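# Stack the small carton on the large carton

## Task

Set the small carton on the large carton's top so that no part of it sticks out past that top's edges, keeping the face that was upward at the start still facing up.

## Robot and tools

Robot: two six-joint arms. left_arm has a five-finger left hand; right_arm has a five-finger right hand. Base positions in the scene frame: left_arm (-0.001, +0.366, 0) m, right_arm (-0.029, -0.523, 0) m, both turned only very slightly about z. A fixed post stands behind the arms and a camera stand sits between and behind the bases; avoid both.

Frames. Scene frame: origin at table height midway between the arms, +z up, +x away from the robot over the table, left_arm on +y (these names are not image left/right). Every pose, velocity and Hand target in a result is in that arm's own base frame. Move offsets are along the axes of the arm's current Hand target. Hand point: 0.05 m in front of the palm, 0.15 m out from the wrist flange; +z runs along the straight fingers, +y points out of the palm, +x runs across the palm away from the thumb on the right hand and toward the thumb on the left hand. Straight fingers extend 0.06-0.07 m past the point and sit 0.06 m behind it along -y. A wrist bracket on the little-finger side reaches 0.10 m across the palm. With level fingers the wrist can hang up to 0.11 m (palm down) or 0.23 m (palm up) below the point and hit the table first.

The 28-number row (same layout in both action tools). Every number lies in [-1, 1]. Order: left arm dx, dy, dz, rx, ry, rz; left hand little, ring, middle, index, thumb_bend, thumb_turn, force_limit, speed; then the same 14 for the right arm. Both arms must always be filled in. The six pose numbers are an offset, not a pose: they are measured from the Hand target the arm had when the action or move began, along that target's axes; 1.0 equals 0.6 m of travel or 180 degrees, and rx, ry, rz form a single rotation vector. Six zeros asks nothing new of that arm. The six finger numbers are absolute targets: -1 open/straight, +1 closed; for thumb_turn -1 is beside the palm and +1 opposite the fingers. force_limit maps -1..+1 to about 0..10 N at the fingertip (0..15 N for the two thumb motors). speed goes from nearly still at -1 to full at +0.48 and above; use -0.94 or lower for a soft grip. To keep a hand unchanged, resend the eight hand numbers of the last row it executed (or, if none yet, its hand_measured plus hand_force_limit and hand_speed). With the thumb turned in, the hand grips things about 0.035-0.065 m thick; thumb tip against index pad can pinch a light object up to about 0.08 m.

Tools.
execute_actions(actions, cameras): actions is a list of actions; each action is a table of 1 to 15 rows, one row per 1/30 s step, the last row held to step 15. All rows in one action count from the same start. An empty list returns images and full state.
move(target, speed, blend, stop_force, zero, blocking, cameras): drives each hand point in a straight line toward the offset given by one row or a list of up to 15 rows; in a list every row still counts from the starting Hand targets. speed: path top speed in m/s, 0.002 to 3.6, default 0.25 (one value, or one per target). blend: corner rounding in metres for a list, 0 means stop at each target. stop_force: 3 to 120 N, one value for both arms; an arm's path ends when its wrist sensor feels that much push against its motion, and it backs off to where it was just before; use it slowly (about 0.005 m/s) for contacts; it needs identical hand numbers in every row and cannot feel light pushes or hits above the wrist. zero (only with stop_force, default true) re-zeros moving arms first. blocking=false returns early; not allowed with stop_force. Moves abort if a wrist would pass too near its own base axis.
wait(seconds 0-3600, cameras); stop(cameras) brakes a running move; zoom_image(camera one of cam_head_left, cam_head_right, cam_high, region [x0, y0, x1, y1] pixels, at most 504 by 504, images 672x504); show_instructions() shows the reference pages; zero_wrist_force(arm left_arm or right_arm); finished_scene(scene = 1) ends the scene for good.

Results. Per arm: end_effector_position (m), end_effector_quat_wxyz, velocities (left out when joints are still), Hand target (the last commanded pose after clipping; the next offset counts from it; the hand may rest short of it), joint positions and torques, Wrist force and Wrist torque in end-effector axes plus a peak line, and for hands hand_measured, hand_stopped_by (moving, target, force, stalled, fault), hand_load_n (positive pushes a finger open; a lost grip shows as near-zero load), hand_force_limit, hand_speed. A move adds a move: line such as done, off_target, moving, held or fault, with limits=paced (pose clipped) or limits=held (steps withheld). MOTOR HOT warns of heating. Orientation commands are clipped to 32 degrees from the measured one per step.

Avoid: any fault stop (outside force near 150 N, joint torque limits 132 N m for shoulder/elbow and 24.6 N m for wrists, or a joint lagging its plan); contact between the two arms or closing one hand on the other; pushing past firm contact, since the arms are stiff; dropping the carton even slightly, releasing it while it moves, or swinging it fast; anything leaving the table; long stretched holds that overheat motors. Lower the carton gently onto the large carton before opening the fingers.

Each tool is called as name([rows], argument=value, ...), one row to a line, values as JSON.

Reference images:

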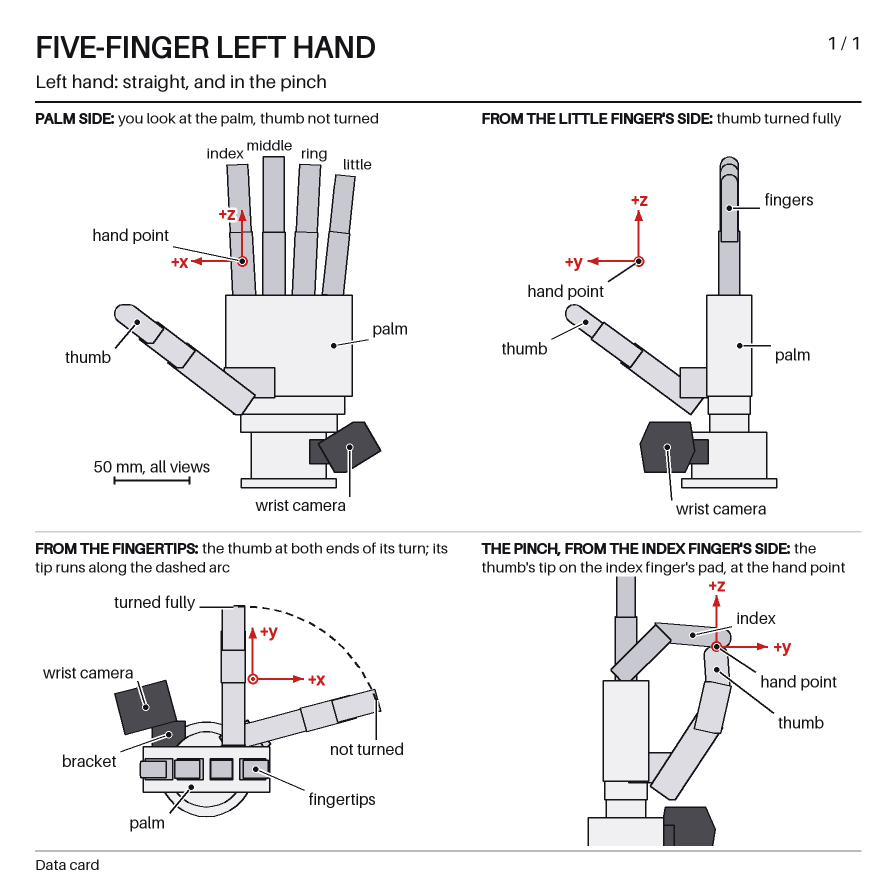

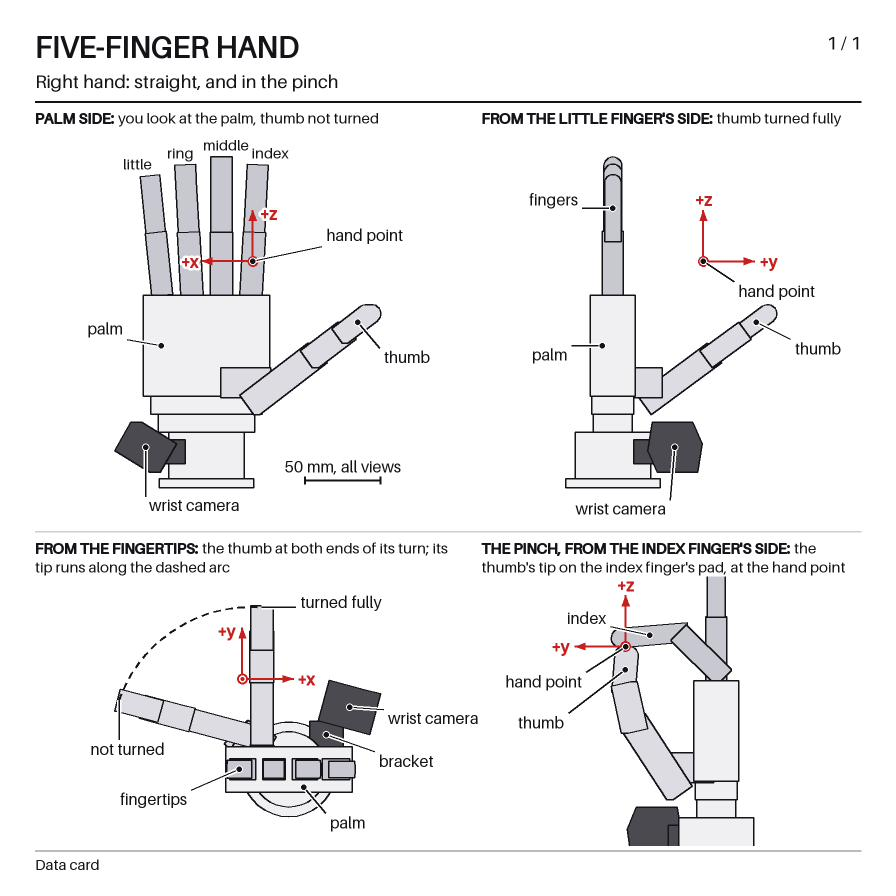

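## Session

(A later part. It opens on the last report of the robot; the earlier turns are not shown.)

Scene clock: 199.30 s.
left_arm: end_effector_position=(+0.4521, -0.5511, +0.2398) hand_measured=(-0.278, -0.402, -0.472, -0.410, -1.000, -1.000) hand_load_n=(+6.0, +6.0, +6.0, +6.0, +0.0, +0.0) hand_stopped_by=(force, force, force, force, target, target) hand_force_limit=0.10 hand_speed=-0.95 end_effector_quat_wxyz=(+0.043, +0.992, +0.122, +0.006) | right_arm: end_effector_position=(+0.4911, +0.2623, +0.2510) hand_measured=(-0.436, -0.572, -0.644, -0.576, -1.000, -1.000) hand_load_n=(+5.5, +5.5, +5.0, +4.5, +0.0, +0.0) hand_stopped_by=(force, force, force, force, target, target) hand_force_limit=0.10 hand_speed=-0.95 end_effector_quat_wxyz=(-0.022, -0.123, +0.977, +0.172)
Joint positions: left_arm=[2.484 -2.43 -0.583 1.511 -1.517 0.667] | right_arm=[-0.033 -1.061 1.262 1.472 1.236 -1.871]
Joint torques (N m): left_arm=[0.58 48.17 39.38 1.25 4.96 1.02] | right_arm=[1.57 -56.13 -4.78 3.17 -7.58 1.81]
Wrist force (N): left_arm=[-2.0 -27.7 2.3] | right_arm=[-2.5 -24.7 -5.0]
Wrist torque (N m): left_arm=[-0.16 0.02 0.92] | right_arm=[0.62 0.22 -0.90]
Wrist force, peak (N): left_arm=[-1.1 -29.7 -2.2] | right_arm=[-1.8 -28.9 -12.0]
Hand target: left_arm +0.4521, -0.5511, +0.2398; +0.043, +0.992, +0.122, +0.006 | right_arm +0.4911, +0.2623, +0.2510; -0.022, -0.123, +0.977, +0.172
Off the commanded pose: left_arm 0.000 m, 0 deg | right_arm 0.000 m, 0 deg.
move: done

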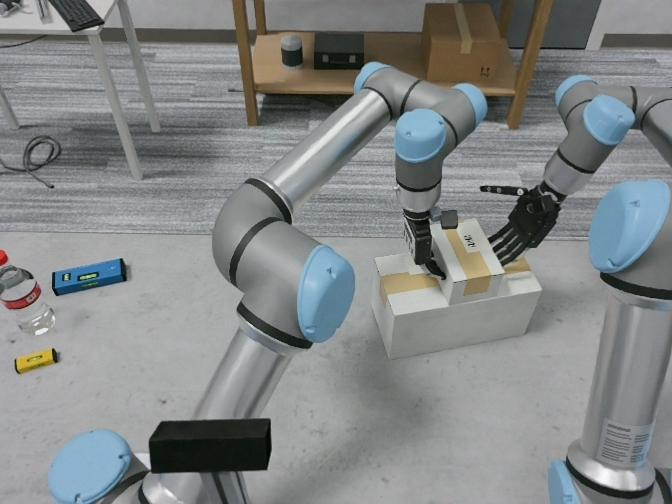

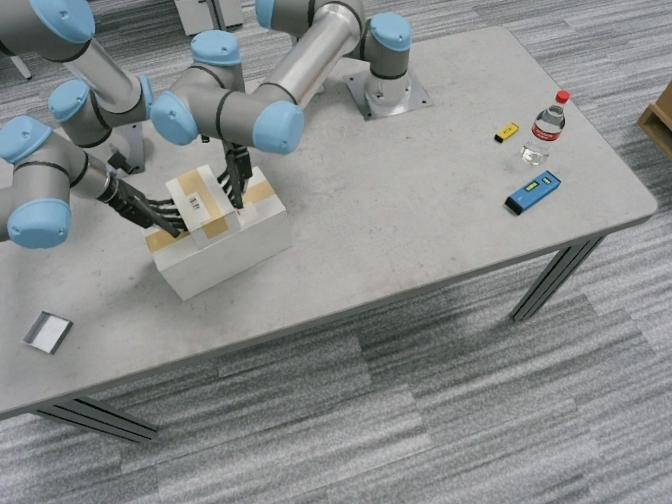

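move(target=[0, -0.00029, 0.00332, 0, 0, 0, -0.08, -0.08, -0.08, -0.08, -1, -1, 0.1, -0.95, 0, -0.00114, 0.00314, 0, 0, 0, -0.08, -0.08, -0.08, -0.08, -1, -1, 0.1, -0.95], speed=0.004, stop_force=3.5, cameras=["cam_head_left", "cam_high"])

zoom_image(camera="cam_high", region=[190, 215, 260, 267])

zoom_image(camera="cam_head_left", region=[440, 280, 510, 332])

Scene clock: 201.67 s.
left_arm: end_effector_position=(+0.4521, -0.5511, +0.2388) hand_measured=(-0.278, -0.402, -0.472, -0.410, -1.000, -1.000) hand_load_n=(+5.5, +5.5, +5.5, +5.0, +0.0, +0.0) hand_stopped_by=(force, force, force, force, target, target) hand_force_limit=0.10 hand_speed=-0.95 end_effector_quat_wxyz=(+0.043, +0.992, +0.122, +0.006) | right_arm: end_effector_position=(+0.4911, +0.2623, +0.2500) hand_measured=(-0.436, -0.572, -0.644, -0.576, -1.000, -1.000) hand_load_n=(+6.0, +5.5, +5.0, +4.0, +0.0, +0.0) hand_stopped_by=(force, force, force, force, target, target) hand_force_limit=0.10 hand_speed=-0.95 end_effector_quat_wxyz=(-0.022, -0.123, +0.977, +0.172)
Joint positions: left_arm=[2.484 -2.429 -0.586 1.513 -1.517 0.667] | right_arm=[-0.033 -1.061 1.264 1.47 1.236 -1.871]
Joint torques (N m): left_arm=[-0.9 44.45 36.66 1.99 4.91 1.14] | right_arm=[12.72 -55 -23.16 6.26 -7.49 1.56]
Wrist force (N): left_arm=[-1.9 -29.2 -2.6] | right_arm=[-1.9 -26.6 -8.9]
Wrist torque (N m): left_arm=[-0.06 -0.07 0.90] | right_arm=[0.71 0.23 -0.90]
Wrist force, peak (N): left_arm=[-2.4 -29.5 -1.9] | right_arm=[-1.1 -29.9 -14.5]
Hand target: left_arm +0.4521, -0.5511, +0.2388; +0.043, +0.992, +0.122, +0.006 (not the last commanded pose) | right_arm +0.4911, +0.2623, +0.2500; -0.022, -0.123, +0.977, +0.172 (not the last commanded pose)
Off the commanded pose: left_arm 0.001 m, 0 deg | right_arm 0.001 m, 0 deg.
move: contact (left_arm, right_arm)

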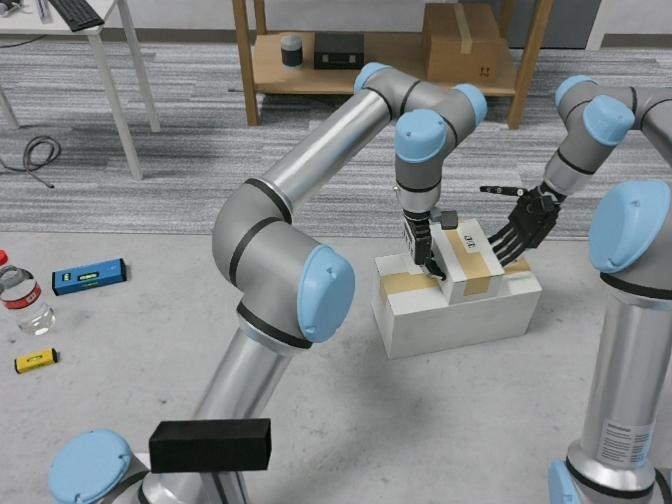

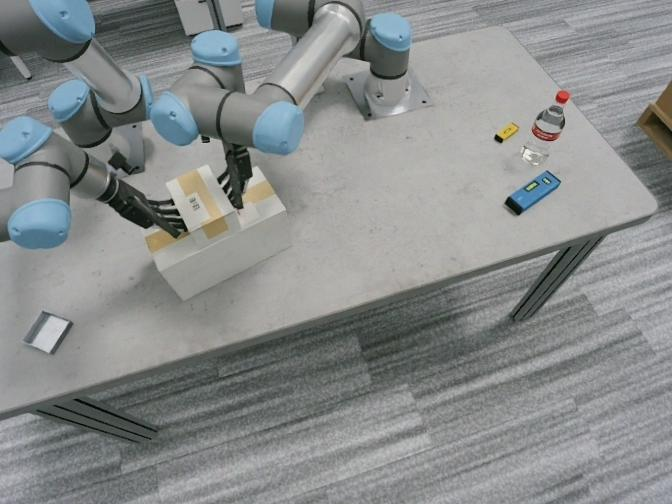

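Scaled by 7.200 from the camera's image (finer frame: 960x720).

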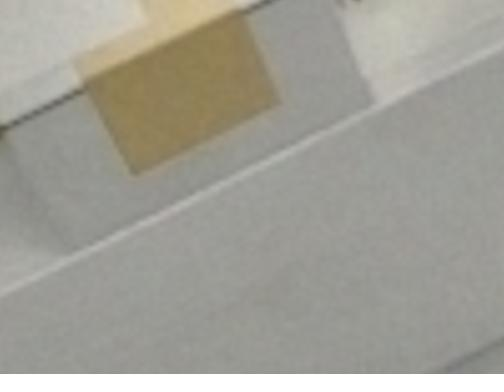

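Scaled by 7.200 from the camera's image (finer frame: 960x720).

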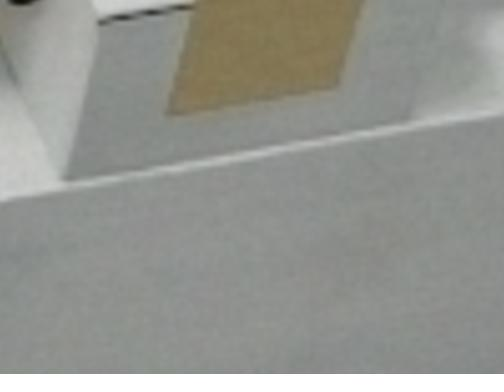

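move(target=[0, -0.0249, -0.00217, 0, 0, 0, -0.08, -0.08, -0.08, -0.08, -1, -1, 0.1, -0.95, 0, -0.0235, -0.0085, 0, 0, 0, -0.08, -0.08, -0.08, -0.08, -1, -1, 0.1, -0.95], speed=0.008, cameras=["cam_head_left", "cam_high"])

zoom_image(camera="cam_high", region=[190, 215, 260, 267])

zoom_image(camera="cam_head_left", region=[440, 280, 510, 332])

Scene clock: 205.60 s.
left_arm: end_effector_position=(+0.4485, -0.5366, +0.2388) hand_measured=(-0.278, -0.402, -0.472, -0.410, -1.000, -1.000) hand_load_n=(+0.5, +0.0, +0.0, +0.0, +0.0, +0.0) hand_stopped_by=(force, force, force, force, target, target) hand_force_limit=0.10 hand_speed=-0.95 end_effector_quat_wxyz=(+0.043, +0.992, +0.122, +0.006) | right_arm: end_effector_position=(+0.4948, +0.2479, +0.2500) hand_measured=(-0.436, -0.570, -0.644, -0.576, -1.000, -1.000) hand_load_n=(+0.0, +0.0, +0.0, +0.0, -0.5, +0.0) hand_stopped_by=(force, force, force, force, target, target) hand_force_limit=0.10 hand_speed=-0.95 end_effector_quat_wxyz=(-0.022, -0.123, +0.977, +0.172)
Joint positions: left_arm=[2.499 -2.375 -0.684 1.556 -1.516 0.682] | right_arm=[-0.062 -1.059 1.264 1.478 1.239 -1.901]
Joint torques (N m): left_arm=[4.79 57.88 7.04 -0.45 1.73 1.29] | right_arm=[-8.41 -26.79 -18.49 4.16 0.82 -2.24]
Wrist force (N): left_arm=[0.5 -0.8 0.7] | right_arm=[-0.9 0.6 -1.6]
Wrist torque (N m): left_arm=[-0.07 -0.06 -0.04] | right_arm=[0.28 0.08 0.14]
Wrist force, peak (N): left_arm=[-2.5 -29.6 -1.8] | right_arm=[-1.4 -27.1 -8.1]
Hand target: left_arm +0.4485, -0.5365, +0.2388; +0.043, +0.992, +0.122, +0.006 | right_arm +0.4948, +0.2478, +0.2500; -0.022, -0.123, +0.977, +0.172
Off the commanded pose: left_arm 0.000 m, 0 deg | right_arm 0.000 m, 0 deg.
move: done

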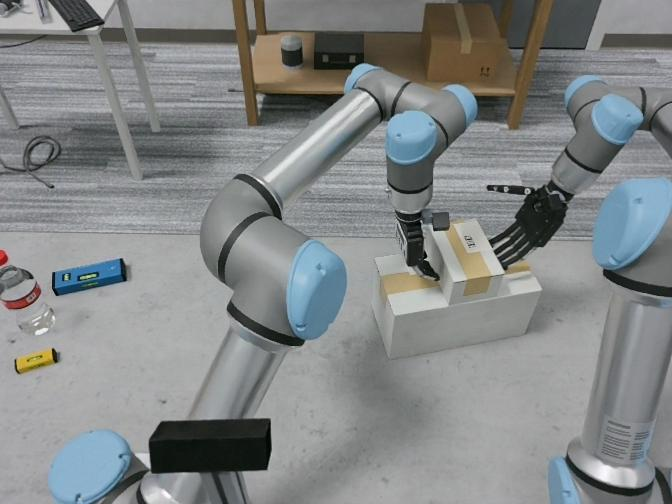

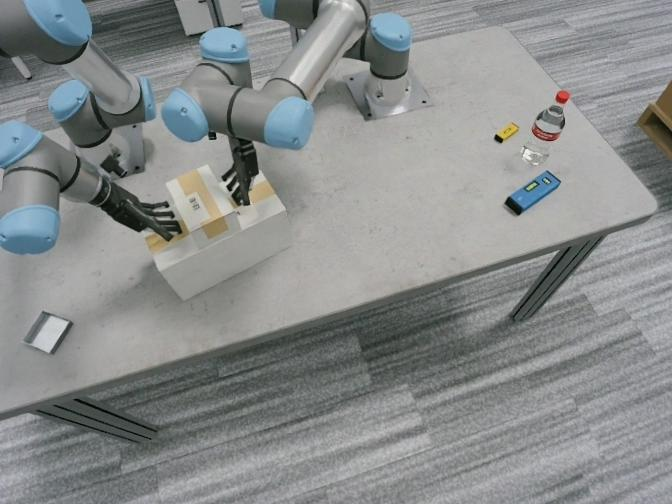

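Scaled by 7.200 from the camera's image (finer frame: 960x720).

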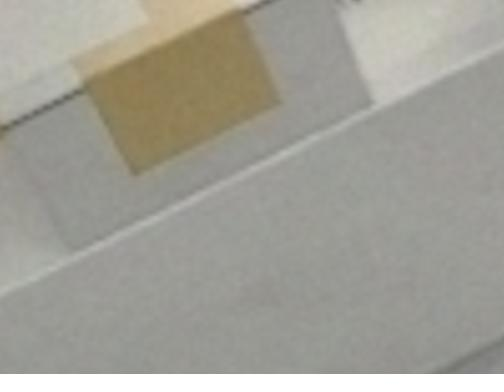

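Scaled by 7.200 from the camera's image (finer frame: 960x720).

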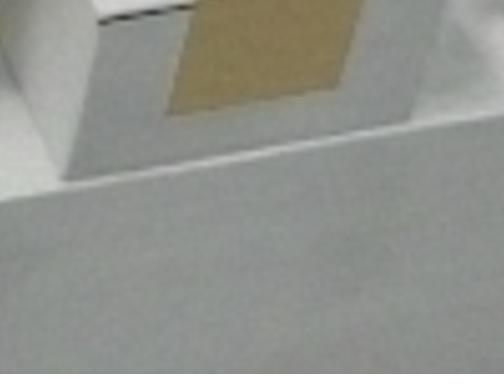

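move([
  [0, -0.0498, -0.00433, 0, 0, 0, -0.08, -0.08, -0.08, -0.08, -1, -1, 0.1, -0.95, 0, -0.047, -0.017, 0, 0, 0, -0.08, -0.08, -0.08, -0.08, -1, -1, 0.1, -0.95],
  [0, -0.0411, -0.1039, 0, 0, 0, -0.08, -0.08, -0.08, -0.08, -1, -1, 0.1, -0.95, 0, -0.0129, -0.1111, 0, 0, 0, -0.08, -0.08, -0.08, -0.08, -1, -1, 0.1, -0.95],
], speed=0.06, blend=0.01, cameras=["all"])

zoom_image(camera="cam_high", region=[190, 215, 260, 267])

zoom_image(camera="cam_head_left", region=[440, 280, 510, 332])

zoom_image(camera="cam_head_right", region=[430, 275, 500, 327])

Scene clock: 208.60 s.
left_arm: end_effector_position=(+0.4412, -0.5074, +0.2987) hand_measured=(-0.278, -0.402, -0.472, -0.410, -1.000, -1.000) hand_load_n=(+0.0, +0.0, +0.0, +0.0, +0.0, +0.0) hand_stopped_by=(force, force, force, force, target, target) hand_force_limit=0.10 hand_speed=-0.95 end_effector_quat_wxyz=(+0.043, +0.992, +0.122, +0.006) end_effector_velocity=(+0.001, +0.000, +0.002) end_effector_angular_velocity=(-0.001, -0.002, +0.000) | right_arm: end_effector_position=(+0.5023, +0.2186, +0.3099) hand_measured=(-0.436, -0.570, -0.644, -0.576, -1.000, -1.000) hand_load_n=(+0.0, +0.0, +0.0, +0.0, -0.5, +0.0) hand_stopped_by=(force, force, force, force, target, target) hand_force_limit=0.10 hand_speed=-0.95 end_effector_quat_wxyz=(-0.022, -0.123, +0.977, +0.172)
Joint positions: left_arm=[2.532 -2.302 -0.659 1.457 -1.514 0.716] | right_arm=[-0.12 -1.074 1.136 1.639 1.246 -1.961]
Joint velocities: left_arm=[0.001 0 0.005 -0.003 0 0.001] | right_arm=[within noise]
Joint torques (N m): left_arm=[-6.77 41.33 33.09 -4.57 -1.29 -0.66] | right_arm=[2.94 -46.12 -26.64 4.47 0.75 -2.29]
Wrist force (N): left_arm=[0.6 -0.5 1.1] | right_arm=[-0.8 0.5 -1.5]
Wrist torque (N m): left_arm=[-0.05 -0.06 -0.03] | right_arm=[0.27 0.06 0.13]
Wrist force, peak (N): left_arm=[0.3 -1.0 1.3] | right_arm=[-0.9 0.6 -1.7]
Hand target: left_arm +0.4412, -0.5074, +0.2988; +0.043, +0.992, +0.122, +0.006 | right_arm +0.5023, +0.2187, +0.3100; -0.022, -0.123, +0.977, +0.172
Off the commanded pose: left_arm 0.000 m, 0 deg | right_arm 0.000 m, 0 deg.
move: done

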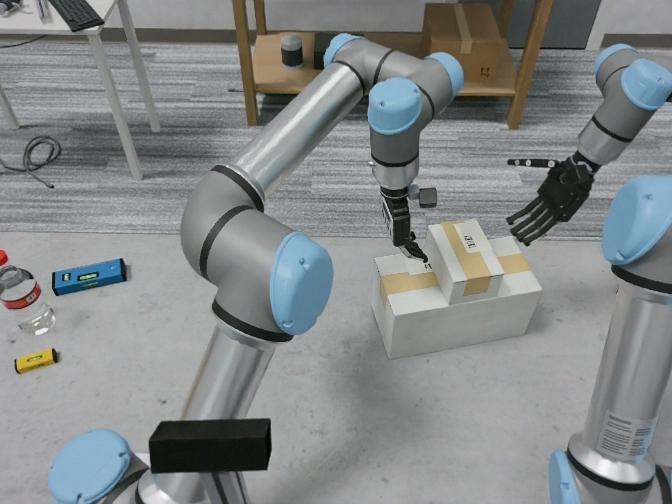

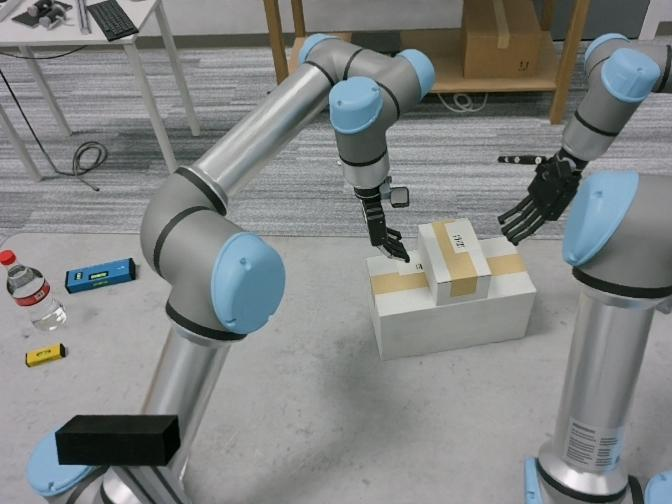

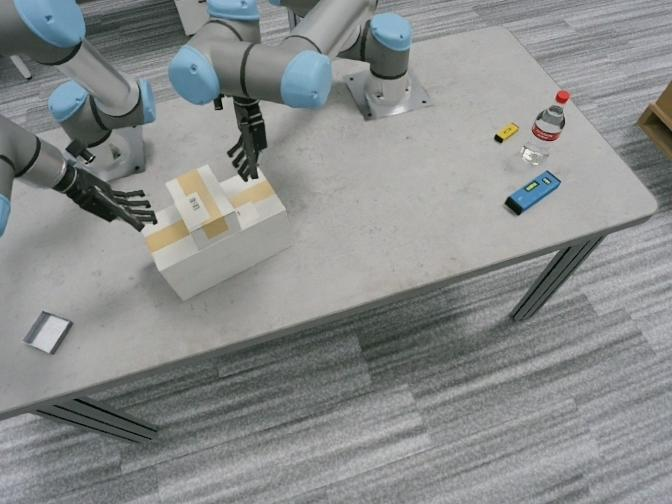

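Scaled by 7.200 from the camera's image (finer frame: 960x720).

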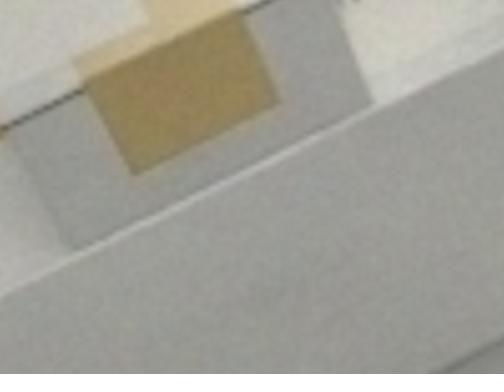

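Scaled by 7.200 from the camera's image (finer frame: 960x720).

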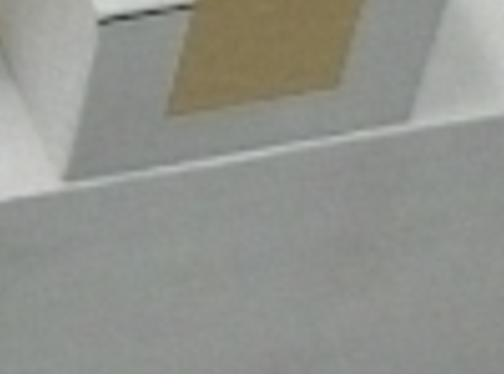

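Scaled by 7.200 from the camera's image (finer frame: 960x720).

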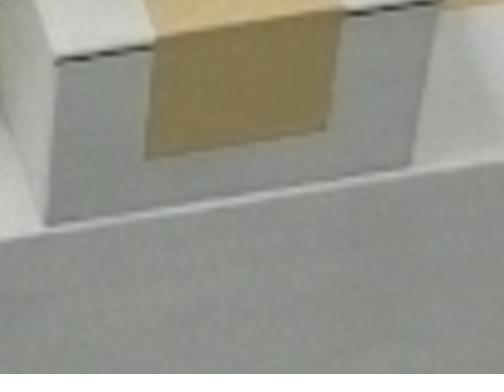

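finished_scene()

The scene is finished: the task was done.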